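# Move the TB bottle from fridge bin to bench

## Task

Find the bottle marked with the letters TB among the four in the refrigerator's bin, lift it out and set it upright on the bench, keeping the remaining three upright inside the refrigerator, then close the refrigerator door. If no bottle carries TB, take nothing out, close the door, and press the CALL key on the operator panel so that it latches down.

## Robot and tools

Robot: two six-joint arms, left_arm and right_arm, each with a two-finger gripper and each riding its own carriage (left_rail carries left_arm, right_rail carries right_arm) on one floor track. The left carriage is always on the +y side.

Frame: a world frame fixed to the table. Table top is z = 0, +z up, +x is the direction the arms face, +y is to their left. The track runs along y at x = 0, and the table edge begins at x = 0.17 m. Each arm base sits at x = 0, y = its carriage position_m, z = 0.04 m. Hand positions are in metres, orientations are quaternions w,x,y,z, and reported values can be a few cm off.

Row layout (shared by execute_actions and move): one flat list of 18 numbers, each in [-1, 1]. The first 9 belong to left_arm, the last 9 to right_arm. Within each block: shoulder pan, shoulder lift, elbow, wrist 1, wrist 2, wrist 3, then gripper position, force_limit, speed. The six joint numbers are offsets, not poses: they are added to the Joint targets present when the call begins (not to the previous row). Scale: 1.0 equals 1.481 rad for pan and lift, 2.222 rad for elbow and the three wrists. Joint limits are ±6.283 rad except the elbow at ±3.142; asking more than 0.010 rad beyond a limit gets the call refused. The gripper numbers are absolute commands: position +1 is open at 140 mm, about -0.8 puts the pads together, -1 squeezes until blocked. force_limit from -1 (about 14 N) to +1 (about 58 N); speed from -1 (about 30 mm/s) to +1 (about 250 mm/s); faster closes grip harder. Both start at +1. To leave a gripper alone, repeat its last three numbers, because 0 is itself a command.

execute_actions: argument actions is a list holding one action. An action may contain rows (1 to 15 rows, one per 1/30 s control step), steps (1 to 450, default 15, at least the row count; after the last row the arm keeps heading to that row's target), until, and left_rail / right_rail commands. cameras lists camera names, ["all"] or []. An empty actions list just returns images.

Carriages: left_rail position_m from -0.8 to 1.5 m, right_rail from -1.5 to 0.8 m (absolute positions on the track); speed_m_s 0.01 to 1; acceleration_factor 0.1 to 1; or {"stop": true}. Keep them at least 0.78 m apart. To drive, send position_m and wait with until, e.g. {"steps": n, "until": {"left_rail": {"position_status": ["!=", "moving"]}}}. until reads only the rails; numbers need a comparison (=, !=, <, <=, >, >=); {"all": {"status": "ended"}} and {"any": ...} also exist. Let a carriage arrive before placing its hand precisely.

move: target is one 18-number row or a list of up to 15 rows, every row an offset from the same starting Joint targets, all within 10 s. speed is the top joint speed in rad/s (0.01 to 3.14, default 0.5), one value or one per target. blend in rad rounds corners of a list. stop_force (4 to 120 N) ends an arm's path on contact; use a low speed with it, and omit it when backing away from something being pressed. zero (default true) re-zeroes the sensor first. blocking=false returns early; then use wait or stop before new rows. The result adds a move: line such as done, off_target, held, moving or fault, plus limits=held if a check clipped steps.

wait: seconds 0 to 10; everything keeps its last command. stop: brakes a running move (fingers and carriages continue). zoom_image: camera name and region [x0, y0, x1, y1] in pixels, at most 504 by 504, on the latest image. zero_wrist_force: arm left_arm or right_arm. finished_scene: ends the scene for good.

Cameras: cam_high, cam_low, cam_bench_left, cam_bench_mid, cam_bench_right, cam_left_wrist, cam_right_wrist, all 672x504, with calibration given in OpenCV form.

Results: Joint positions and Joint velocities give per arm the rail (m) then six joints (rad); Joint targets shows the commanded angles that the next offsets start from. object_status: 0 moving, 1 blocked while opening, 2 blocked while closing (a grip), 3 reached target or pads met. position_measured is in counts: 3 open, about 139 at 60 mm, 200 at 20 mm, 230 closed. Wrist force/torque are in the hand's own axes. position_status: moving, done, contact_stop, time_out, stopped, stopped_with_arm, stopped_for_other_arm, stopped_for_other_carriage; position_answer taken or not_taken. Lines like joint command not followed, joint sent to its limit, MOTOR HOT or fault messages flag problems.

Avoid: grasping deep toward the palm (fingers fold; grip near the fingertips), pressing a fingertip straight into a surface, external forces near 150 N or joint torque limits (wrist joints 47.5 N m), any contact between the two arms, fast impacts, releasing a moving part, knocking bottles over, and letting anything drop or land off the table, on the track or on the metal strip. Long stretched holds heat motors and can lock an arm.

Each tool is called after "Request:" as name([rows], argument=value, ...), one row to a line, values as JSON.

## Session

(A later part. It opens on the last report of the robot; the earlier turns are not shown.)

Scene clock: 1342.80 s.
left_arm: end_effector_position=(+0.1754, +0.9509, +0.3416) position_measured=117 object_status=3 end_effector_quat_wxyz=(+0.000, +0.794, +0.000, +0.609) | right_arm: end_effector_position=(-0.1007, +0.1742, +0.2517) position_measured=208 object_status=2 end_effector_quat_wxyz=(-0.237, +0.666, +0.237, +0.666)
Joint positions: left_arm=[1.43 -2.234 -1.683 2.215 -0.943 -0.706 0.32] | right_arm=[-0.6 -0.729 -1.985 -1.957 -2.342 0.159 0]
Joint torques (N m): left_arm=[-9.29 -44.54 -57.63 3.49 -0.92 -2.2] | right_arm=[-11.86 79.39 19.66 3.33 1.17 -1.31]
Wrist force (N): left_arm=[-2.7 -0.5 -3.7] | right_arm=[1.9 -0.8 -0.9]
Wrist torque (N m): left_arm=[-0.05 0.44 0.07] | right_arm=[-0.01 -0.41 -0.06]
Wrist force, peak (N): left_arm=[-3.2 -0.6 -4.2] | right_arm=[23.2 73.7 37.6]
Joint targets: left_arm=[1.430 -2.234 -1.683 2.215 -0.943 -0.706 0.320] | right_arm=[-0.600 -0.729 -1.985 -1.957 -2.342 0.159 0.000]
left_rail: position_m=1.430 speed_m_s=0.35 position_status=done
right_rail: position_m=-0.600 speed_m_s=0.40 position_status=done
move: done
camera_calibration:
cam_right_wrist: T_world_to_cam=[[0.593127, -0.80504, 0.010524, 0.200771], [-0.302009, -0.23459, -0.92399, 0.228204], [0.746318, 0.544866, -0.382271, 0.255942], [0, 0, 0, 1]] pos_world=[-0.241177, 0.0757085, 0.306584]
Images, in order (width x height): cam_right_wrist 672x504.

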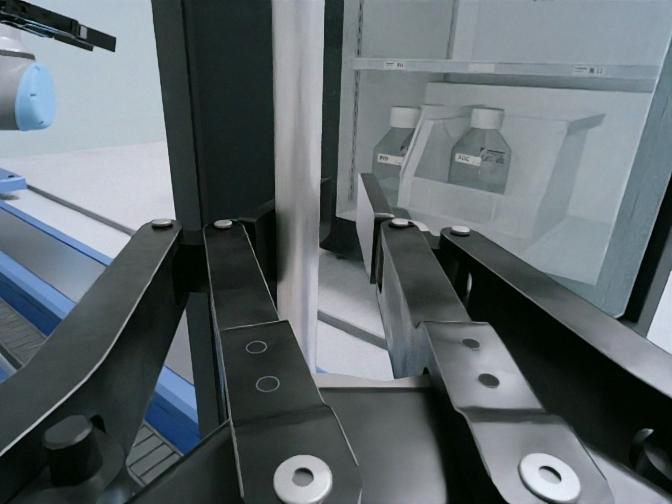

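Request:
execute_actions([
  {"rows":[[0,0,0,0,0,0,0.1,-1,-1,0,0,0,0,0,0,0.2,-1,-1]],"steps":100},
], cameras=["cam_right_wrist","cam_high"])

Scene clock: 1365.60 s.
left_arm: end_effector_position=(+0.1754, +0.9509, +0.3416) position_measured=117 object_status=3 end_effector_quat_wxyz=(+0.000, +0.794, +0.000, +0.609) | right_arm: end_effector_position=(-0.1004, +0.1740, +0.2517) position_measured=202 object_status=1 end_effector_quat_wxyz=(-0.237, +0.666, +0.237, +0.666)
Joint positions: left_arm=[1.43 -2.234 -1.683 2.215 -0.943 -0.706 0.32] | right_arm=[-0.6 -0.729 -1.985 -1.957 -2.342 0.159 0]
Joint torques (N m): left_arm=[-8.43 -44.69 -57.97 3.06 -0.7 -1.66] | right_arm=[31.95 75.09 37.36 1.35 -6.89 -1.41]
Wrist force (N): left_arm=[-3.0 -0.3 -3.7] | right_arm=[5.5 22.1 11.1]
Wrist torque (N m): left_arm=[0.00 0.51 0.07] | right_arm=[-1.43 -1.46 0.04]
Wrist force, peak (N): left_arm=[-3.3 -0.3 -4.1] | right_arm=[8.8 27.0 14.5]
Joint targets: left_arm=[1.430 -2.234 -1.683 2.215 -0.943 -0.706 0.320] | right_arm=[-0.600 -0.729 -1.985 -1.957 -2.342 0.159 0.000]
left_rail: position_m=1.430 speed_m_s=0.35 position_status=done
right_rail: position_m=-0.600 speed_m_s=0.40 position_status=done
camera_calibration:
cam_right_wrist: T_world_to_cam=[[0.592694, -0.805359, 0.0105336, 0.200428], [-0.302129, -0.234433, -0.923991, 0.228323], [0.746614, 0.544461, -0.38227, 0.255912], [0, 0, 0, 1]] pos_world=[-0.240877, 0.0756089, 0.306684]
Images, in order (width x height): cam_high 672x504, cam_right_wrist 672x504.

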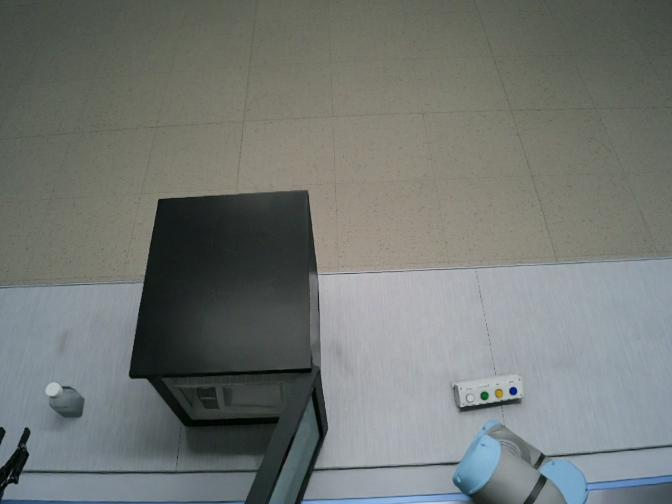

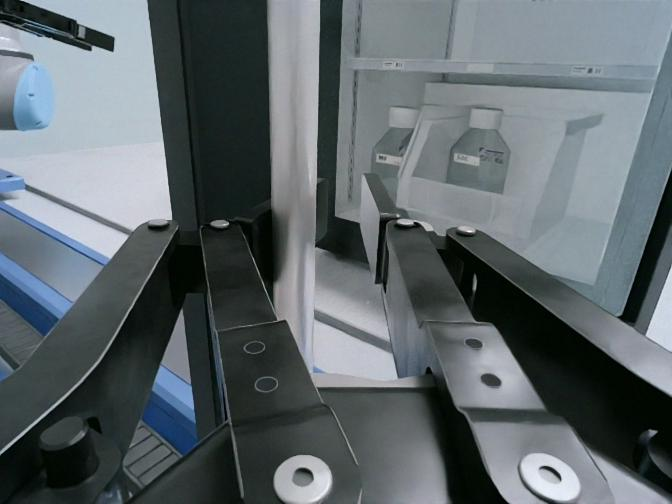

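Request:
move(target=[0,0,0,0,0,0,0.1,-1,-1,-0.0045,0.1001,-0.1018,0.0355,-0.167,0,-0.58,-1,-1], speed=0.08, stop_force=30, cameras=["cam_right_wrist","cam_high"])

Scene clock: 1393.00 s.
left_arm: end_effector_position=(+0.1754, +0.9509, +0.3416) position_measured=117 object_status=3 end_effector_quat_wxyz=(+0.000, +0.794, +0.000, +0.609) | right_arm: end_effector_position=(-0.0966, +0.1763, +0.2521) position_measured=202 object_status=3 end_effector_quat_wxyz=(-0.258, +0.657, +0.260, +0.658)
Joint positions: left_arm=[1.43 -2.234 -1.683 2.215 -0.943 -0.706 0.32] | right_arm=[-0.6 -0.731 -1.955 -2.004 -2.327 0.089 0]
Joint torques (N m): left_arm=[-7.71 -44.42 -56.71 2.79 -0.33 -1.98] | right_arm=[34.05 62.75 55.52 3.35 -23.37 0.5]
Wrist force (N): left_arm=[-2.8 -0.5 -3.5] | right_arm=[-4.5 59.4 20.4]
Wrist torque (N m): left_arm=[-0.03 0.45 0.08] | right_arm=[-5.68 -1.61 0.14]
Wrist force, peak (N): left_arm=[-2.9 -0.8 -4.3] | right_arm=[-19.7 111.8 38.4]
Joint targets: left_arm=[1.430 -2.234 -1.683 2.215 -0.943 -0.706 0.320] | right_arm=[-0.600 -0.731 -1.955 -2.004 -2.327 0.089 0.000]
Tool commands: left_gripper/position=+0.1 left_gripper/force_limit=-1.0 left_gripper/speed=-1.0 right_gripper/position=-0.576471 right_gripper/force_limit=-1.0 right_gripper/speed=-1.0
TORQUE FAULT: the external load on joint 6 (wrist 2) of the right arm reached its load limit, and that arm stopped for 10 seconds. A torque fault puts only its own arm into a fault stop. That arm's remaining commands of this call were not run. That arm's target is now where it stood when the stop ended, not its last command. That arm keeps its grip as last carried out and accepts commands again: back off and push less far. That arm stops again whenever a joint's load reaches its limit.
left_rail: position_m=1.430 speed_m_s=0.35 position_status=done
right_rail: position_m=-0.600 speed_m_s=0.40 position_status=done
move: fault (right_arm); right_arm: the wrist 2 is farthest, 0.301 rad from its target
camera_calibration:
cam_right_wrist: T_world_to_cam=[[0.646117, -0.763137, 0.0124165, 0.197241], [-0.28418, -0.255638, -0.924062, 0.235836], [0.70836, 0.593524, -0.382041, 0.239517], [0, 0, 0, 1]] pos_world=[-0.230085, 0.0686517, 0.306983]
Images, in order (width x height): cam_high 672x504, cam_right_wrist 672x504.

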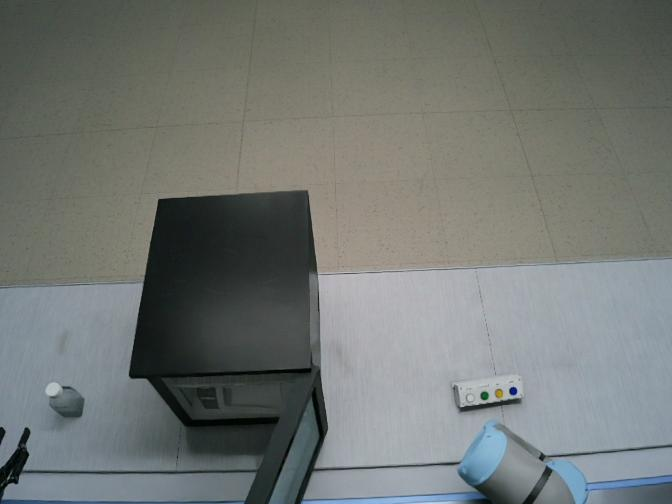

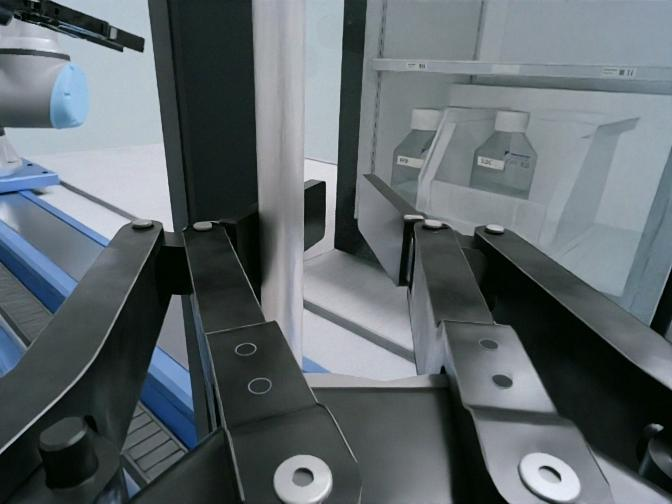

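Request:
move(target=[0,0,0,0,0,0,0.1,-1,-1,-0.004,0.0044,-0.0035,0.0018,-0.0027,0,-0.576471,-1,-1], speed=0.03)

Request:
execute_actions([
  {"rows":[[0,0,0,0,0,0,0.1,-1,-1,0,0,0,0,0,0,-0.2,-1,-1]],"steps":60},
], cameras=["cam_right_wrist"])

Scene clock: 1404.60 s.
left_arm: end_effector_position=(+0.1754, +0.9509, +0.3416) position_measured=117 object_status=3 end_effector_quat_wxyz=(+0.000, +0.794, +0.000, +0.609) | right_arm: end_effector_position=(-0.0907, +0.1758, +0.2530) position_measured=202 object_status=3 end_effector_quat_wxyz=(-0.259, +0.658, +0.259, +0.658) end_effector_velocity=(+0.004, -0.001, +0.002) end_effector_angular_velocity=(+0.002, +0.002, -0.003)
Joint positions: left_arm=[1.43 -2.234 -1.683 2.215 -0.943 -0.706 0.32] | right_arm=[-0.6 -0.737 -1.949 -2.011 -2.323 0.083 0]
Joint velocities: left_arm=[within noise] | right_arm=[0 -0.004 0.005 -0.003 0.001 -0.001 0]
Joint torques (N m): left_arm=[-7.05 -46.99 -55.89 2.68 -0.09 -1.85] | right_arm=[-19.37 78.7 16.93 2.58 -0.74 0.53]
Wrist force (N): left_arm=[-2.8 -0.8 -3.7] | right_arm=[3.6 -4.4 -2.0]
Wrist torque (N m): left_arm=[-0.10 0.46 0.08] | right_arm=[-0.14 -1.49 -0.14]
Wrist force, peak (N): left_arm=[-3.5 -0.8 -4.3] | right_arm=[-4.7 59.7 21.9]
Joint targets: left_arm=[1.430 -2.234 -1.683 2.215 -0.943 -0.706 0.320] | right_arm=[-0.600 -0.737 -1.949 -2.011 -2.323 0.083 0.000]
left_rail: position_m=1.430 speed_m_s=0.35 position_status=done
right_rail: position_m=-0.600 speed_m_s=0.40 position_status=done
move: done

Scene clock: 1406.80 s.
left_arm: end_effector_position=(+0.1754, +0.9509, +0.3416) position_measured=117 object_status=3 end_effector_quat_wxyz=(+0.000, +0.794, +0.000, +0.609) | right_arm: end_effector_position=(-0.0904, +0.1758, +0.2530) position_measured=185 object_status=1 end_effector_quat_wxyz=(-0.259, +0.658, +0.259, +0.658)
Joint positions: left_arm=[1.43 -2.234 -1.683 2.215 -0.943 -0.706 0.32] | right_arm=[-0.6 -0.737 -1.949 -2.011 -2.323 0.083 0]
Joint torques (N m): left_arm=[-8.73 -45.19 -56.48 2.93 -0.12 -1.47] | right_arm=[36.91 60.05 56.39 -0.41 -12.13 -0.14]
Wrist force (N): left_arm=[-2.9 0.0 -3.7] | right_arm=[3.2 28.3 12.4]
Wrist torque (N m): left_arm=[0.07 0.48 0.08] | right_arm=[-1.51 -1.47 -0.03]
Wrist force, peak (N): left_arm=[-3.4 -0.6 -4.1] | right_arm=[3.0 28.6 12.6]
Joint targets: left_arm=[1.430 -2.234 -1.683 2.215 -0.943 -0.706 0.320] | right_arm=[-0.600 -0.737 -1.949 -2.011 -2.323 0.083 0.000]
left_rail: position_m=1.430 speed_m_s=0.35 position_status=done
right_rail: position_m=-0.600 speed_m_s=0.40 position_status=done
camera_calibration:
cam_right_wrist: T_world_to_cam=[[0.646171, -0.76313, 0.0098087, 0.193446], [-0.286032, -0.25407, -0.923923, 0.237809], [0.707565, 0.594207, -0.382452, 0.235756], [0, 0, 0, 1]] pos_world=[-0.223791, 0.0679568, 0.307985]
Images, in order (width x height): cam_right_wrist 672x504.

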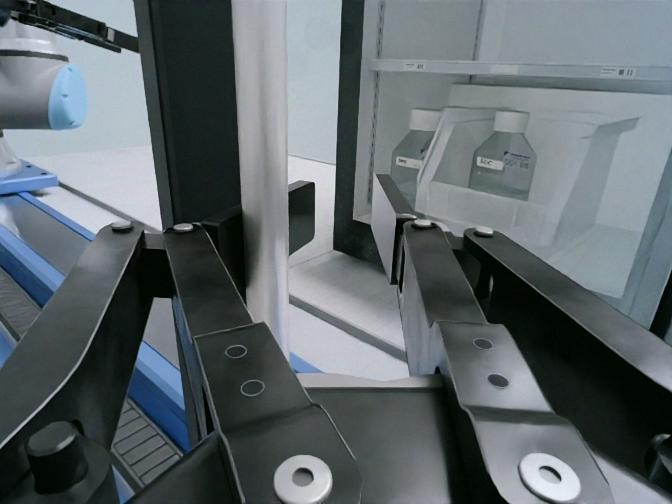

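Request:
execute_actions([
  {"rows":[[0,0,0,0,0,0,0.1,-1,-1,0,0,0,0,0,0,-0.5,-1,-1]],"steps":45},
], cameras=["cam_right_wrist","cam_low","cam_bench_left"])

Request:
zoom_image(camera="cam_right_wrist", region=[80, 120, 480, 420])

Request:
zoom_image(camera="cam_bench_left", region=[0, 150, 250, 350])

Scene clock: 1441.80 s.
left_arm: end_effector_position=(+0.1754, +0.9509, +0.3416) position_measured=117 object_status=3 end_effector_quat_wxyz=(+0.000, +0.794, +0.000, +0.609) | right_arm: end_effector_position=(-0.0905, +0.1758, +0.2530) position_measured=190 object_status=2 end_effector_quat_wxyz=(-0.259, +0.658, +0.259, +0.658)
Joint positions: left_arm=[1.43 -2.234 -1.683 2.215 -0.943 -0.706 0.32] | right_arm=[-0.6 -0.737 -1.949 -2.011 -2.323 0.083 0]
Joint torques (N m): left_arm=[-6.49 -46.43 -55.7 2.82 -0.15 -1.47] | right_arm=[-4.47 59.58 27.02 -0.13 -3.52 0.93]
Wrist force (N): left_arm=[-3.0 -0.2 -3.4] | right_arm=[1.6 10.4 1.7]
Wrist torque (N m): left_arm=[0.03 0.51 0.08] | right_arm=[-1.71 -1.38 -0.15]
Wrist force, peak (N): left_arm=[-3.6 -0.4 -4.1] | right_arm=[3.1 28.8 13.1]
Joint targets: left_arm=[1.430 -2.234 -1.683 2.215 -0.943 -0.706 0.320] | right_arm=[-0.600 -0.737 -1.949 -2.011 -2.323 0.083 0.000]
left_rail: position_m=1.430 speed_m_s=0.35 position_status=done
right_rail: position_m=-0.600 speed_m_s=0.40 position_status=done
camera_calibration:
cam_right_wrist: T_world_to_cam=[[0.646171, -0.76313, 0.0098087, 0.193446], [-0.286032, -0.25407, -0.923923, 0.237809], [0.707565, 0.594207, -0.382452, 0.235756], [0, 0, 0, 1]] pos_world=[-0.223791, 0.0679568, 0.307985]
Images, in order (width x height): cam_low 672x504, cam_bench_left 672x504, cam_right_wrist 672x504.

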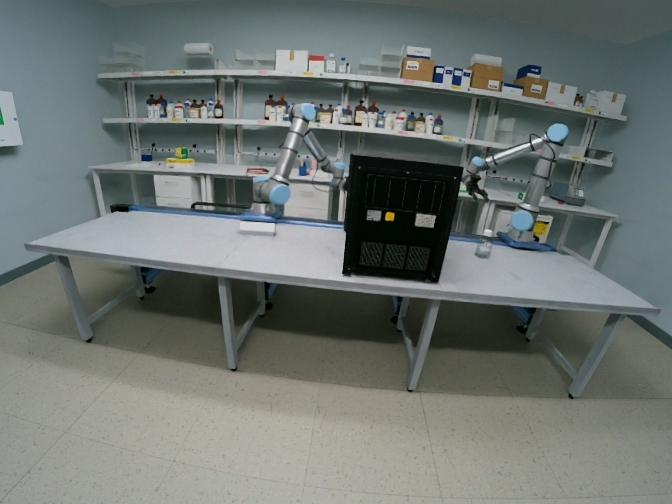

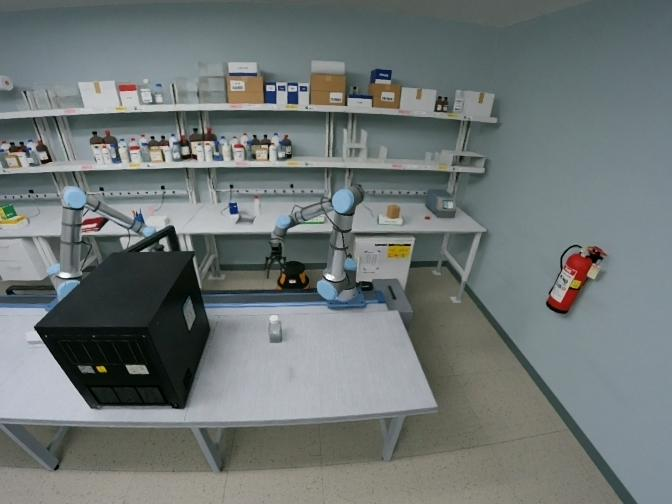

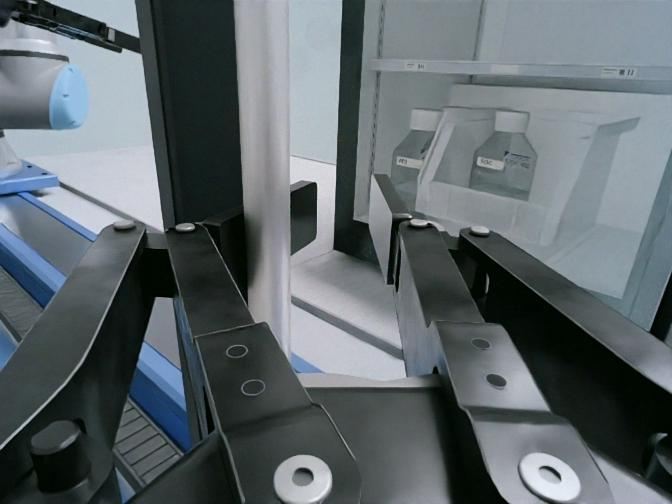

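Scaled by 1.260 from the camera's 672x504 image, which has a finer 960x720 frame.

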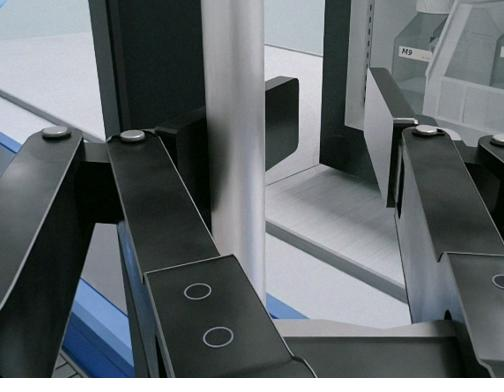

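Scaled by 2.016 from the camera's 672x504 image, which has a finer 960x720 frame.

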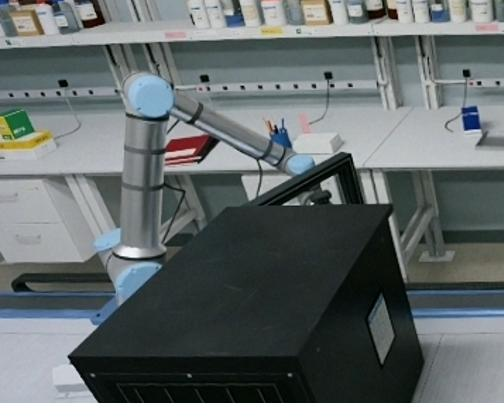

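Request:
move(target=[0,0,0,0,0,0,0.1,-1,-1,0.0327,0.0048,-0.0052,0.002,0.0218,0,-0.5,-1,-1], speed=0.04, stop_force=25, cameras=["cam_right_wrist","cam_high"])

Scene clock: 1464.00 s.
left_arm: end_effector_position=(+0.1754, +0.9509, +0.3416) position_measured=117 object_status=3 end_effector_quat_wxyz=(+0.000, +0.794, +0.000, +0.609) | right_arm: end_effector_position=(-0.0978, +0.1682, +0.2529) position_measured=192 object_status=3 end_effector_quat_wxyz=(-0.259, +0.658, +0.259, +0.658)
Joint positions: left_arm=[1.43 -2.234 -1.683 2.215 -0.943 -0.706 0.32] | right_arm=[-0.6 -0.72 -1.946 -2.016 -2.322 0.101 0]
Joint torques (N m): left_arm=[-4.12 -46.52 -55.03 2.68 -0.23 -1.48] | right_arm=[29.51 46.5 72.14 2.63 -22.59 0.69]
Wrist force (N): left_arm=[-2.7 -0.4 -4.0] | right_arm=[2.6 55.3 25.1]
Wrist torque (N m): left_arm=[-0.01 0.44 0.08] | right_arm=[-3.68 -1.39 0.04]
Wrist force, peak (N): left_arm=[-3.2 0.3 -4.1] | right_arm=[5.7 64.8 27.0]
Joint targets: left_arm=[1.430 -2.234 -1.683 2.215 -0.943 -0.706 0.320] | right_arm=[-0.600 -0.720 -1.946 -2.016 -2.322 0.101 0.000]
left_rail: position_m=1.430 speed_m_s=0.35 position_status=done
right_rail: position_m=-0.600 speed_m_s=0.40 position_status=done
move: contact (right_arm); right_arm: the shoulder pan is farthest, 0.031 rad from its target
camera_calibration:
cam_right_wrist: T_world_to_cam=[[0.645592, -0.763614, 0.0101977, 0.192423], [-0.285907, -0.254057, -0.923965, 0.23364], [0.708144, 0.593589, -0.38234, 0.245519], [0, 0, 0, 1]] pos_world=[-0.23129, 0.0605568, 0.307785]
Images, in order (width x height): cam_high 672x504, cam_right_wrist 672x504.

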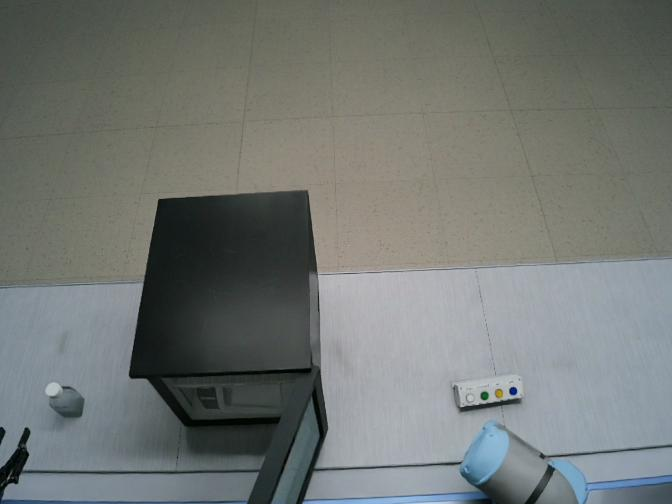

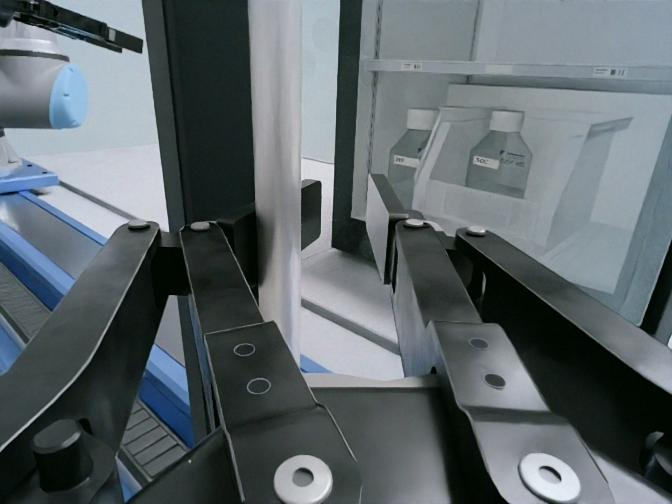

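Request:
move(target=[0,0,0,0,0,0,0.1,-1,-1,-0.01,0.0066,-0.0072,0.0028,-0.0067,0,-0.5,-1,-1], speed=0.04)

Request:
execute_actions([
  {"rows":[[0,0,0,0,0,0,0.1,-1,-1,0,0,0,0,0,0,-0.35,-1,-1]],"steps":45},
], cameras=["cam_right_wrist"])

Request:
zoom_image(camera="cam_right_wrist", region=[80, 120, 480, 420])

Scene clock: 1488.97 s.
left_arm: end_effector_position=(+0.1754, +0.9509, +0.3416) position_measured=117 object_status=3 end_effector_quat_wxyz=(+0.000, +0.794, +0.000, +0.609) | right_arm: end_effector_position=(-0.0840, +0.1678, +0.2526) position_measured=192 object_status=3 end_effector_quat_wxyz=(-0.259, +0.658, +0.259, +0.658)
Joint positions: left_arm=[1.43 -2.234 -1.683 2.215 -0.943 -0.706 0.32] | right_arm=[-0.6 -0.735 -1.936 -2.032 -2.315 0.086 0]
Joint torques (N m): left_arm=[-7.6 -43.44 -53.45 2.97 -0.17 -1.5] | right_arm=[-17.4 72.28 15.97 2.58 -0.39 0.52]
Wrist force (N): left_arm=[-2.7 -0.4 -3.6] | right_arm=[8.1 -3.9 -2.7]
Wrist torque (N m): left_arm=[0.00 0.45 0.09] | right_arm=[-0.08 -1.61 0.01]
Wrist force, peak (N): left_arm=[-3.2 0.0 -4.3] | right_arm=[2.9 56.3 25.1]
Joint targets: left_arm=[1.430 -2.234 -1.683 2.215 -0.943 -0.706 0.320] | right_arm=[-0.600 -0.735 -1.936 -2.032 -2.315 0.086 0.000]
left_rail: position_m=1.430 speed_m_s=0.35 position_status=done
right_rail: position_m=-0.600 speed_m_s=0.40 position_status=done
move: done

Scene clock: 1490.67 s.
left_arm: end_effector_position=(+0.1754, +0.9509, +0.3416) position_measured=117 object_status=3 end_effector_quat_wxyz=(+0.000, +0.794, +0.000, +0.609) | right_arm: end_effector_position=(-0.0838, +0.1678, +0.2526) position_measured=173 object_status=3 end_effector_quat_wxyz=(-0.259, +0.658, +0.259, +0.658)
Joint positions: left_arm=[1.43 -2.234 -1.683 2.215 -0.943 -0.706 0.32] | right_arm=[-0.6 -0.735 -1.936 -2.032 -2.315 0.086 0]
Joint torques (N m): left_arm=[-4.76 -45.8 -54.59 2.82 0.34 -1.54] | right_arm=[19.88 66.25 43.84 -3.11 -3.52 0.77]
Wrist force (N): left_arm=[-2.7 -0.3 -3.7] | right_arm=[4.6 5.7 3.0]
Wrist torque (N m): left_arm=[0.01 0.42 0.09] | right_arm=[-0.35 -1.54 -0.11]
Wrist force, peak (N): left_arm=[-3.4 -0.4 -3.7] | right_arm=[8.2 12.2 5.1]
Joint targets: left_arm=[1.430 -2.234 -1.683 2.215 -0.943 -0.706 0.320] | right_arm=[-0.600 -0.735 -1.936 -2.032 -2.315 0.086 0.000]
left_rail: position_m=1.430 speed_m_s=0.35 position_status=done
right_rail: position_m=-0.600 speed_m_s=0.40 position_status=done
camera_calibration:
cam_right_wrist: T_world_to_cam=[[0.645692, -0.763531, 0.0101429, 0.18305], [-0.28591, -0.254058, -0.923964, 0.237384], [0.708052, 0.593696, -0.382345, 0.235671], [0, 0, 0, 1]] pos_world=[-0.21719, 0.0601568, 0.307585]
Images, in order (width x height): cam_right_wrist 672x504.

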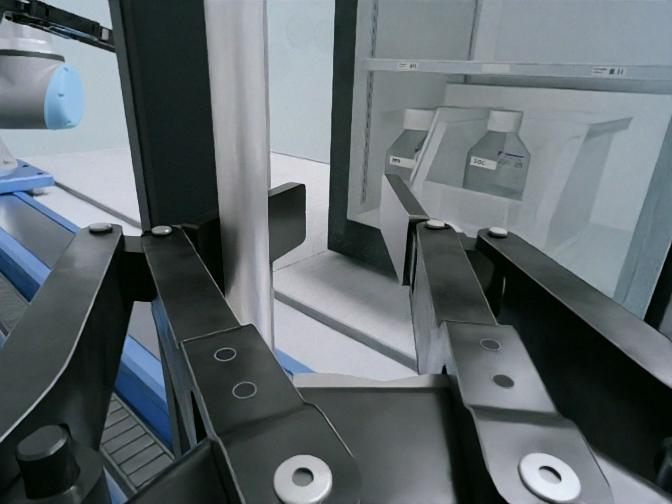

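Scaled by 1.260 from the camera's 672x504 image, which has a finer 960x720 frame.

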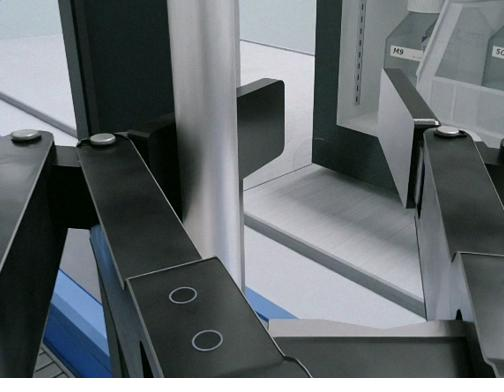

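Request:
move(target=[0,0,0,0,0,0,0.1,-1,-1,0.0011,0.01,-0.0108,0.0042,0.0007,0,-0.35,-1,-1], speed=0.04)

Request:
execute_actions([
  {"rows":[[0,0,0,0,0,0,0.1,-1,-1,0,0,0,0,0,0,-0.15,-1,-1]],"steps":45},
], cameras=["cam_right_wrist"])

Scene clock: 1496.63 s.
left_arm: end_effector_position=(+0.1754, +0.9509, +0.3416) position_measured=117 object_status=3 end_effector_quat_wxyz=(+0.000, +0.794, +0.000, +0.609) | right_arm: end_effector_position=(-0.0756, +0.1591, +0.2523) position_measured=173 object_status=3 end_effector_quat_wxyz=(-0.259, +0.658, +0.259, +0.658)
Joint positions: left_arm=[1.43 -2.234 -1.683 2.215 -0.943 -0.706 0.32] | right_arm=[-0.6 -0.733 -1.922 -2.056 -2.306 0.087 0]
Joint torques (N m): left_arm=[-4.01 -44.64 -54.55 2.73 -0.36 -1.52] | right_arm=[6.78 71.04 16.64 2.58 2.4 0.55]
Wrist force (N): left_arm=[-3.3 -0.8 -3.8] | right_arm=[9.0 -3.3 -4.7]
Wrist torque (N m): left_arm=[-0.10 0.58 0.08] | right_arm=[0.05 -1.95 -0.01]
Wrist force, peak (N): left_arm=[-3.5 -0.3 -4.0] | right_arm=[8.9 -3.7 -4.8]
Joint targets: left_arm=[1.430 -2.234 -1.683 2.215 -0.943 -0.706 0.320] | right_arm=[-0.600 -0.733 -1.922 -2.056 -2.306 0.087 0.000]
left_rail: position_m=1.430 speed_m_s=0.35 position_status=done
right_rail: position_m=-0.600 speed_m_s=0.40 position_status=done
move: done

Scene clock: 1498.33 s.
left_arm: end_effector_position=(+0.1754, +0.9509, +0.3416) position_measured=117 object_status=3 end_effector_quat_wxyz=(+0.000, +0.794, +0.000, +0.609) | right_arm: end_effector_position=(-0.0755, +0.1590, +0.2523) position_measured=148 object_status=3 end_effector_quat_wxyz=(-0.259, +0.658, +0.259, +0.658)
Joint positions: left_arm=[1.43 -2.234 -1.683 2.215 -0.943 -0.706 0.32] | right_arm=[-0.6 -0.733 -1.922 -2.056 -2.306 0.087 0]
Joint torques (N m): left_arm=[-5.69 -45.87 -54.11 2.67 0.03 -1.26] | right_arm=[2.81 66.59 43.55 2.45 -0.26 0.52]
Wrist force (N): left_arm=[-2.9 0.0 -3.7] | right_arm=[6.3 5.6 1.0]
Wrist torque (N m): left_arm=[0.08 0.48 0.08] | right_arm=[-0.02 -1.91 -0.12]
Wrist force, peak (N): left_arm=[-3.4 0.0 -3.8] | right_arm=[9.8 13.6 4.7]
Joint targets: left_arm=[1.430 -2.234 -1.683 2.215 -0.943 -0.706 0.320] | right_arm=[-0.600 -0.733 -1.922 -2.056 -2.306 0.087 0.000]
left_rail: position_m=1.430 speed_m_s=0.35 position_status=done
right_rail: position_m=-0.600 speed_m_s=0.40 position_status=done
camera_calibration:
cam_right_wrist: T_world_to_cam=[[0.645772, -0.763464, 0.0100276, 0.171013], [-0.285956, -0.25401, -0.923963, 0.237085], [0.70796, 0.593802, -0.382349, 0.234973], [0, 0, 0, 1]] pos_world=[-0.208991, 0.0512569, 0.307185]
Images, in order (width x height): cam_right_wrist 672x504.

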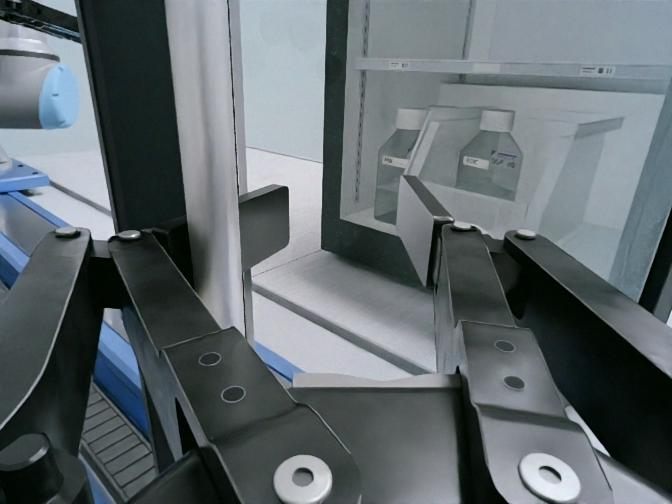

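Request:
move(target=[0,0,0,0,0,0,0.1,-1,-1,0.0014,0.0125,-0.0135,0.0052,0.0009,0,-0.15,-1,-1], speed=0.04)

Request:
execute_actions([
  {"rows":[[0,0,0,0,0,0,0.1,-1,-1,0,0,0,0,0,0,0.15,-1,-1]],"steps":60},
], cameras=["cam_right_wrist"])

Scene clock: 1507.47 s.
left_arm: end_effector_position=(+0.1754, +0.9509, +0.3416) position_measured=117 object_status=3 end_effector_quat_wxyz=(+0.000, +0.794, +0.000, +0.609) | right_arm: end_effector_position=(-0.0651, +0.1481, +0.2517) position_measured=148 object_status=3 end_effector_quat_wxyz=(-0.259, +0.658, +0.259, +0.658)
Joint positions: left_arm=[1.43 -2.234 -1.683 2.215 -0.943 -0.706 0.32] | right_arm=[-0.6 -0.731 -1.903 -2.086 -2.295 0.089 0]
Joint torques (N m): left_arm=[-4.86 -45.23 -53.68 2.12 0.12 -1.03] | right_arm=[11.3 71.47 17.85 3.19 2.22 0.54]
Wrist force (N): left_arm=[-3.0 0.1 -3.7] | right_arm=[8.0 0.4 -1.4]
Wrist torque (N m): left_arm=[0.10 0.51 0.08] | right_arm=[0.27 -1.93 -0.07]
Wrist force, peak (N): left_arm=[-3.1 -0.6 -4.3] | right_arm=[6.9 5.8 0.5]
Joint targets: left_arm=[1.430 -2.234 -1.683 2.215 -0.943 -0.706 0.320] | right_arm=[-0.600 -0.731 -1.903 -2.086 -2.294 0.089 0.000]
left_rail: position_m=1.430 speed_m_s=0.35 position_status=done
right_rail: position_m=-0.600 speed_m_s=0.40 position_status=done
move: done

Scene clock: 1509.67 s.
left_arm: end_effector_position=(+0.1754, +0.9509, +0.3416) position_measured=117 object_status=3 end_effector_quat_wxyz=(+0.000, +0.794, +0.000, +0.609) | right_arm: end_effector_position=(-0.0650, +0.1480, +0.2517) position_measured=110 object_status=3 end_effector_quat_wxyz=(-0.259, +0.658, +0.259, +0.658)
Joint positions: left_arm=[1.43 -2.234 -1.683 2.215 -0.943 -0.706 0.32] | right_arm=[-0.6 -0.731 -1.903 -2.086 -2.294 0.089 0]
Joint torques (N m): left_arm=[-7.33 -44.64 -53.11 2.76 -0.05 -1.12] | right_arm=[0.29 60.57 41.23 0.7 -0.33 0.49]
Wrist force (N): left_arm=[-2.7 -0.1 -3.8] | right_arm=[7.7 4.4 0.0]
Wrist torque (N m): left_arm=[0.06 0.44 0.08] | right_arm=[0.04 -1.93 -0.07]
Wrist force, peak (N): left_arm=[-2.6 -0.4 -4.4] | right_arm=[8.7 9.6 1.6]
Joint targets: left_arm=[1.430 -2.234 -1.683 2.215 -0.943 -0.706 0.320] | right_arm=[-0.600 -0.731 -1.903 -2.086 -2.294 0.089 0.000]
left_rail: position_m=1.430 speed_m_s=0.35 position_status=done
right_rail: position_m=-0.600 speed_m_s=0.40 position_status=done
camera_calibration:
cam_right_wrist: T_world_to_cam=[[0.645818, -0.763426, 0.0100025, 0.155854], [-0.285976, -0.254027, -0.923952, 0.236825], [0.70791, 0.593845, -0.382377, 0.233876], [0, 0, 0, 1]] pos_world=[-0.198491, 0.0402569, 0.306685]
Images, in order (width x height): cam_right_wrist 672x504.

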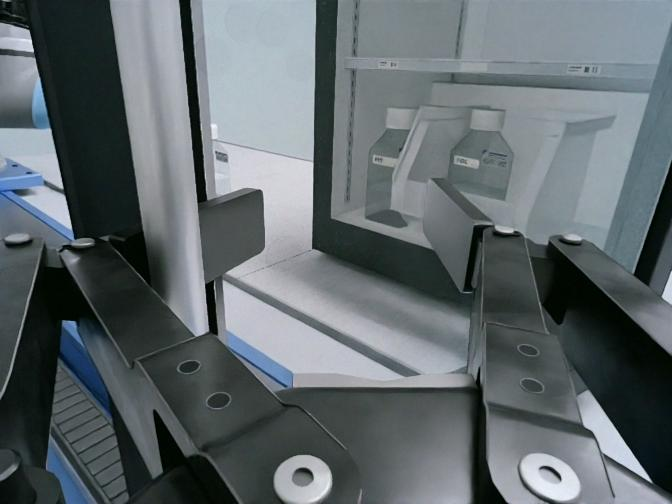

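Request:
move(target=[0,0,0,0,0,0,0.1,-1,-1,0.0179,-0.0359,0.0374,-0.0134,0.0119,0,0.15,-1,-1], speed=0.05, stop_force=12, cameras=["cam_right_wrist"])

Scene clock: 1523.80 s.
left_arm: end_effector_position=(+0.1754, +0.9509, +0.3416) position_measured=117 object_status=3 end_effector_quat_wxyz=(+0.000, +0.794, +0.000, +0.609) | right_arm: end_effector_position=(-0.0730, +0.1515, +0.2518) position_measured=110 object_status=3 end_effector_quat_wxyz=(-0.259, +0.658, +0.259, +0.658)
Joint positions: left_arm=[1.43 -2.234 -1.683 2.215 -0.943 -0.706 0.32] | right_arm=[-0.6 -0.727 -1.912 -2.071 -2.3 0.094 0]
Joint torques (N m): left_arm=[-4.96 -45.49 -52.92 2.55 0.27 -1.29] | right_arm=[-4.6 73.33 24.01 4.25 -3.19 0.16]
Wrist force (N): left_arm=[-2.8 -0.4 -3.5] | right_arm=[8.1 13.0 4.1]
Wrist torque (N m): left_arm=[0.00 0.47 0.08] | right_arm=[-0.47 -1.91 0.04]
Wrist force, peak (N): left_arm=[-3.3 -0.4 -4.3] | right_arm=[11.2 30.1 13.4]
Joint targets: left_arm=[1.430 -2.234 -1.683 2.215 -0.943 -0.706 0.320] | right_arm=[-0.600 -0.727 -1.912 -2.071 -2.300 0.094 0.000]
left_rail: position_m=1.430 speed_m_s=0.35 position_status=done
right_rail: position_m=-0.600 speed_m_s=0.40 position_status=done
move: contact (right_arm); right_arm: the elbow is farthest, 0.068 rad from its target
camera_calibration:
cam_right_wrist: T_world_to_cam=[[0.645651, -0.763567, 0.010013, 0.163661], [-0.286002, -0.253951, -0.923965, 0.235514], [0.708052, 0.593695, -0.382345, 0.237526], [0, 0, 0, 1]] pos_world=[-0.206491, 0.0437571, 0.306785]
Images, in order (width x height): cam_right_wrist 672x504.

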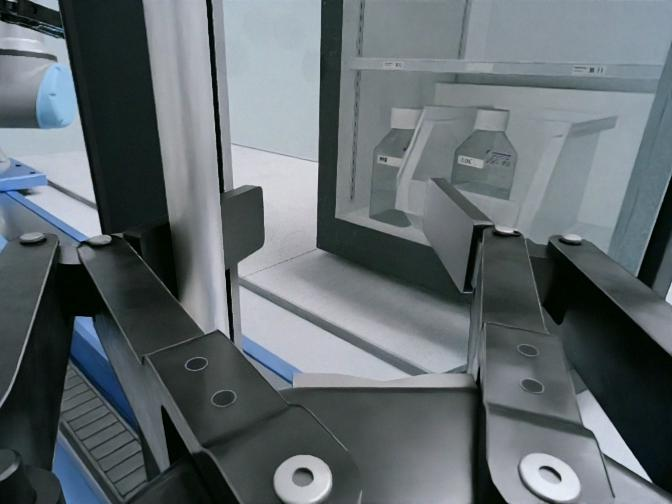

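Request:
move(target=[0,0,0,0,0,0,0.1,-1,-1,0.034,0.002,-0.002,0.0008,0.0226,0,0.15,-1,-1], speed=0.04, stop_force=30, cameras=["cam_right_wrist"])

Scene clock: 1531.00 s.
left_arm: end_effector_position=(+0.1754, +0.9509, +0.3416) position_measured=117 object_status=3 end_effector_quat_wxyz=(+0.000, +0.794, +0.000, +0.609) | right_arm: end_effector_position=(-0.0768, +0.1482, +0.2517) position_measured=110 object_status=3 end_effector_quat_wxyz=(-0.259, +0.658, +0.259, +0.658)
Joint positions: left_arm=[1.43 -2.234 -1.683 2.215 -0.943 -0.706 0.32] | right_arm=[-0.6 -0.718 -1.912 -2.072 -2.3 0.103 0]
Joint torques (N m): left_arm=[-5.81 -45.94 -51.9 2.42 0.38 -1.03] | right_arm=[34.3 42.96 70.98 9.51 -21.19 0.2]
Wrist force (N): left_arm=[-2.9 -0.4 -3.7] | right_arm=[7.3 57.4 27.2]
Wrist torque (N m): left_arm=[0.01 0.49 0.08] | right_arm=[-2.98 -1.92 0.12]
Wrist force, peak (N): left_arm=[-3.0 -1.0 -4.2] | right_arm=[10.2 68.0 31.9]
Joint targets: left_arm=[1.430 -2.234 -1.683 2.215 -0.943 -0.706 0.320] | right_arm=[-0.600 -0.718 -1.912 -2.072 -2.300 0.103 0.000]
left_rail: position_m=1.430 speed_m_s=0.35 position_status=done
right_rail: position_m=-0.600 speed_m_s=0.40 position_status=done
move: contact (right_arm); right_arm: the shoulder pan is farthest, 0.041 rad from its target
camera_calibration:
cam_right_wrist: T_world_to_cam=[[0.645021, -0.764093, 0.0104408, 0.163505], [-0.285953, -0.254017, -0.923962, 0.233559], [0.708645, 0.59299, -0.382341, 0.24217], [0, 0, 0, 1]] pos_world=[-0.21029, 0.0406568, 0.306684]
Images, in order (width x height): cam_right_wrist 672x504.

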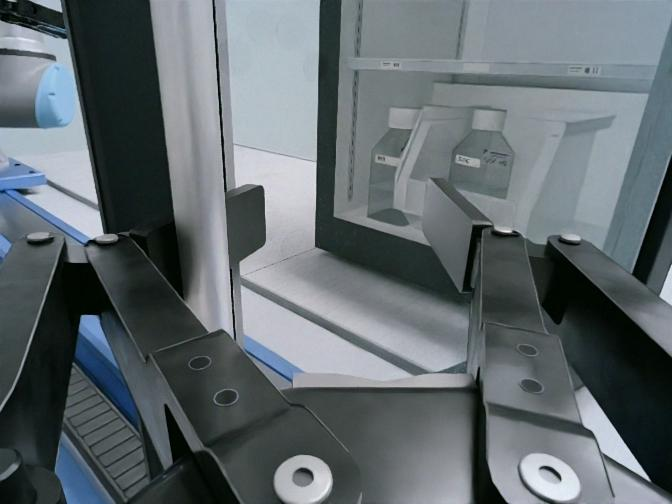

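Request:
move(target=[0,0,0,0,0,0,0.1,-1,-1,-0.0203,0.0608,-0.0599,0.0197,-0.1316,0,0.15,-1,-1], speed=0.06, stop_force=40, cameras=["cam_right_wrist","cam_high"])

Scene clock: 1553.87 s.
left_arm: end_effector_position=(+0.1754, +0.9509, +0.3416) position_measured=117 object_status=3 end_effector_quat_wxyz=(+0.000, +0.794, +0.000, +0.609) | right_arm: end_effector_position=(-0.0755, +0.1531, +0.2520) position_measured=110 object_status=3 end_effector_quat_wxyz=(-0.275, +0.651, +0.275, +0.652)
Joint positions: left_arm=[1.43 -2.234 -1.683 2.215 -0.943 -0.706 0.32] | right_arm=[-0.6 -0.724 -1.895 -2.097 -2.292 0.049 0]
Joint torques (N m): left_arm=[-3.44 -45.55 -52.07 2.22 0.05 -0.76] | right_arm=[87.5 42.08 92.11 7.04 -30.92 0.64]
Wrist force (N): left_arm=[-3.1 -0.9 -4.0] | right_arm=[3.2 93.6 42.0]
Wrist torque (N m): left_arm=[-0.12 0.52 0.08] | right_arm=[-3.78 -1.84 -0.04]
Wrist force, peak (N): left_arm=[-3.5 -0.6 -4.0] | right_arm=[3.5 110.5 48.9]
Joint targets: left_arm=[1.430 -2.234 -1.683 2.215 -0.943 -0.706 0.320] | right_arm=[-0.600 -0.724 -1.895 -2.097 -2.292 0.049 0.000]
left_rail: position_m=1.430 speed_m_s=0.35 position_status=done
right_rail: position_m=-0.600 speed_m_s=0.40 position_status=done
move: contact (right_arm); right_arm: the wrist 2 is farthest, 0.238 rad from its target
camera_calibration:
cam_right_wrist: T_world_to_cam=[[0.681675, -0.73158, 0.0105116, 0.164178], [-0.273123, -0.267767, -0.923962, 0.238417], [0.678766, 0.62697, -0.382341, 0.231003], [0, 0, 0, 1]] pos_world=[-0.203596, 0.0391178, 0.306884]
Images, in order (width x height): cam_high 672x504, cam_right_wrist 672x504.

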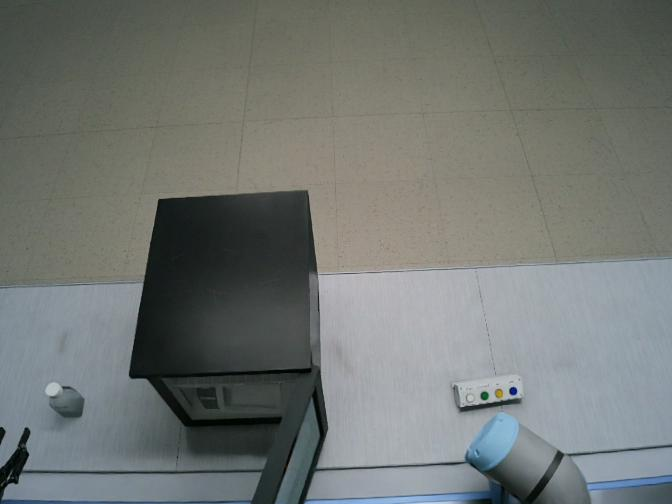

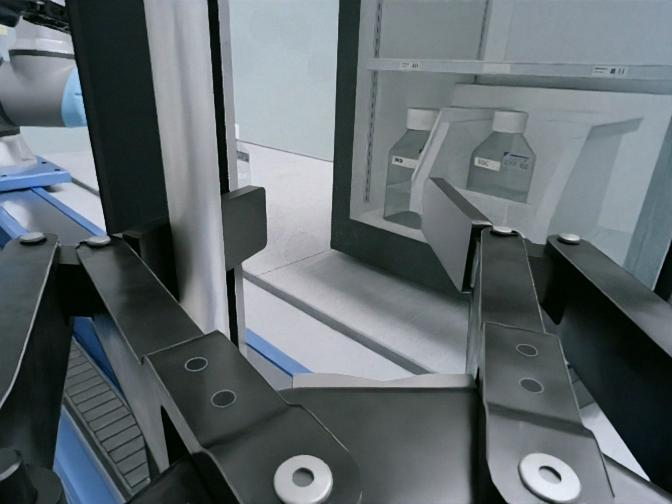

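Request:
zoom_image(camera="cam_right_wrist", region=[60, 120, 300, 360])

Request:
zoom_image(camera="cam_right_wrist", region=[0, 0, 300, 200])

Request:
zoom_image(camera="cam_high", region=[220, 350, 350, 504])

Scaled by 2.100 from the camera's 672x504 image, which has a finer 960x720 frame.

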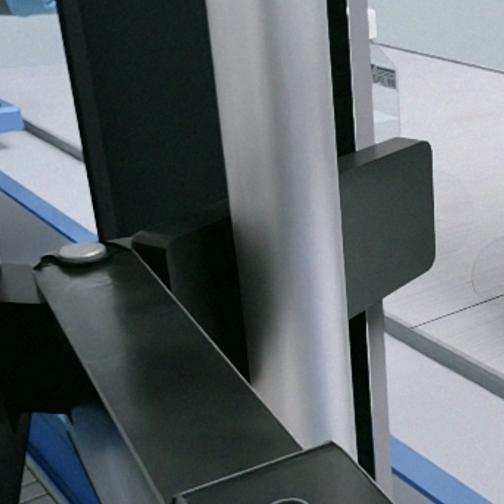

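Scaled by 1.680 from the camera's 672x504 image, which has a finer 960x720 frame.

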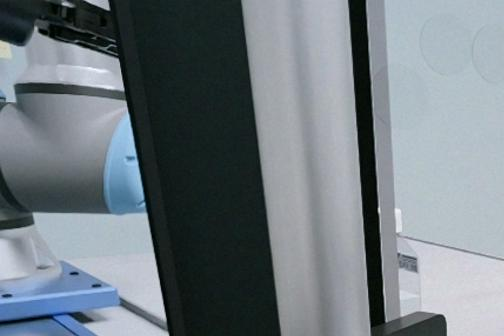

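Scaled by 3.273 from the camera's 672x504 image, which has a finer 960x720 frame.

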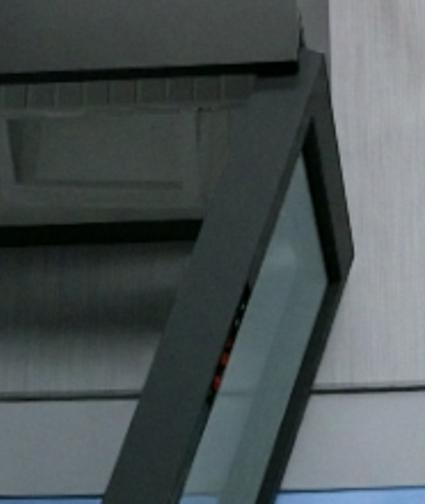

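Request:
move(target=[0,0,0,0,0,0,0.1,-1,-1,-0.0076,0.0094,-0.0097,0.0038,-0.005,0,0.15,-1,-1], speed=0.05)

Request:
move(target=[0,0,0,0,0,0,0.1,-1,-1,-0.0253,0.06,-0.0577,0.0177,-0.1291,0,0.15,-1,-1], speed=0.06, stop_force=25, cameras=["cam_right_wrist","cam_high"])

Scene clock: 1643.80 s.
left_arm: end_effector_position=(+0.1754, +0.9509, +0.3416) position_measured=117 object_status=3 end_effector_quat_wxyz=(+0.000, +0.794, +0.000, +0.609) | right_arm: end_effector_position=(-0.0614, +0.1492, +0.2518) position_measured=110 object_status=3 end_effector_quat_wxyz=(-0.275, +0.652, +0.275, +0.652)
Joint positions: left_arm=[1.43 -2.234 -1.683 2.215 -0.943 -0.706 0.32] | right_arm=[-0.6 -0.735 -1.881 -2.119 -2.283 0.038 0]
Joint torques (N m): left_arm=[-4.3 -44.29 -51.7 2.11 0.29 -0.99] | right_arm=[-13.49 69.33 16.41 3.09 -1.39 0.69]
Wrist force (N): left_arm=[-2.8 -0.6 -3.7] | right_arm=[4.5 -2.1 -2.3]
Wrist torque (N m): left_arm=[-0.07 0.47 0.08] | right_arm=[-0.20 -1.13 -0.05]
Wrist force, peak (N): left_arm=[-3.0 -0.4 -4.4] | right_arm=[3.1 94.6 42.3]
Joint targets: left_arm=[1.430 -2.234 -1.683 2.215 -0.943 -0.706 0.320] | right_arm=[-0.600 -0.735 -1.881 -2.119 -2.283 0.037 0.000]
left_rail: position_m=1.430 speed_m_s=0.35 position_status=done
right_rail: position_m=-0.600 speed_m_s=0.40 position_status=done
move: done

Scene clock: 1646.73 s.
left_arm: end_effector_position=(+0.1754, +0.9509, +0.3416) position_measured=117 object_status=3 end_effector_quat_wxyz=(+0.000, +0.794, +0.000, +0.609) | right_arm: end_effector_position=(-0.0587, +0.1566, +0.2522) position_measured=110 object_status=3 end_effector_quat_wxyz=(-0.305, +0.638, +0.305, +0.638)
Joint positions: left_arm=[1.43 -2.234 -1.683 2.215 -0.943 -0.706 0.32] | right_arm=[-0.6 -0.75 -1.847 -2.168 -2.268 -0.072 0]
Joint torques (N m): left_arm=[-3.89 -45.53 -52.43 1.87 0.22 -0.89] | right_arm=[36.76 40.72 57.36 0.56 -15.16 0.65]
Wrist force (N): left_arm=[-2.8 -0.9 -3.6] | right_arm=[2.3 32.9 -2.9]
Wrist torque (N m): left_arm=[-0.13 0.45 0.08] | right_arm=[-6.15 -0.88 0.02]
Wrist force, peak (N): left_arm=[-3.7 -0.1 -3.7] | right_arm=[6.1 42.5 -7.4]
Joint targets: left_arm=[1.430 -2.234 -1.683 2.215 -0.943 -0.706 0.320] | right_arm=[-0.600 -0.750 -1.847 -2.168 -2.268 -0.072 0.000]
left_rail: position_m=1.430 speed_m_s=0.35 position_status=done
right_rail: position_m=-0.600 speed_m_s=0.40 position_status=done
move: contact (right_arm); right_arm: the wrist 2 is farthest, 0.178 rad from its target
camera_calibration:
cam_right_wrist: T_world_to_cam=[[0.748018, -0.663605, 0.00987792, 0.148706], [-0.247005, -0.292178, -0.923916, 0.249528], [0.616001, 0.688666, -0.382468, 0.204229], [0, 0, 0, 1]] pos_world=[-0.175406, 0.0309426, 0.307185]
Images, in order (width x height): cam_high 672x504, cam_right_wrist 672x504.

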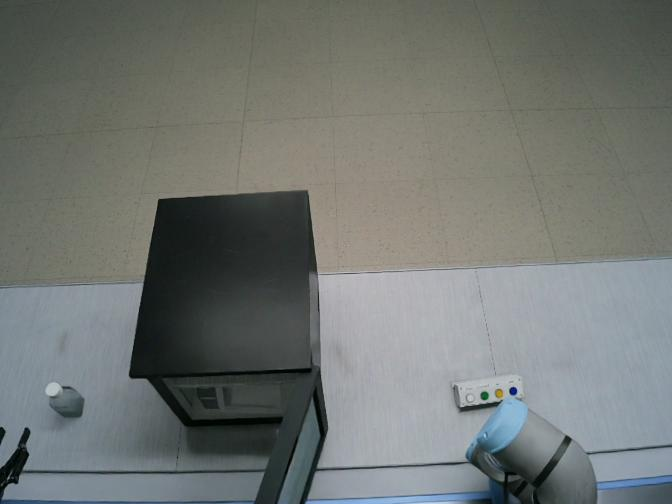

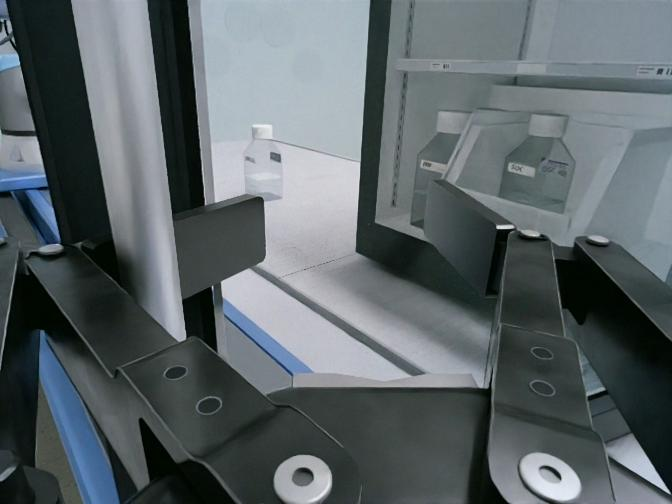

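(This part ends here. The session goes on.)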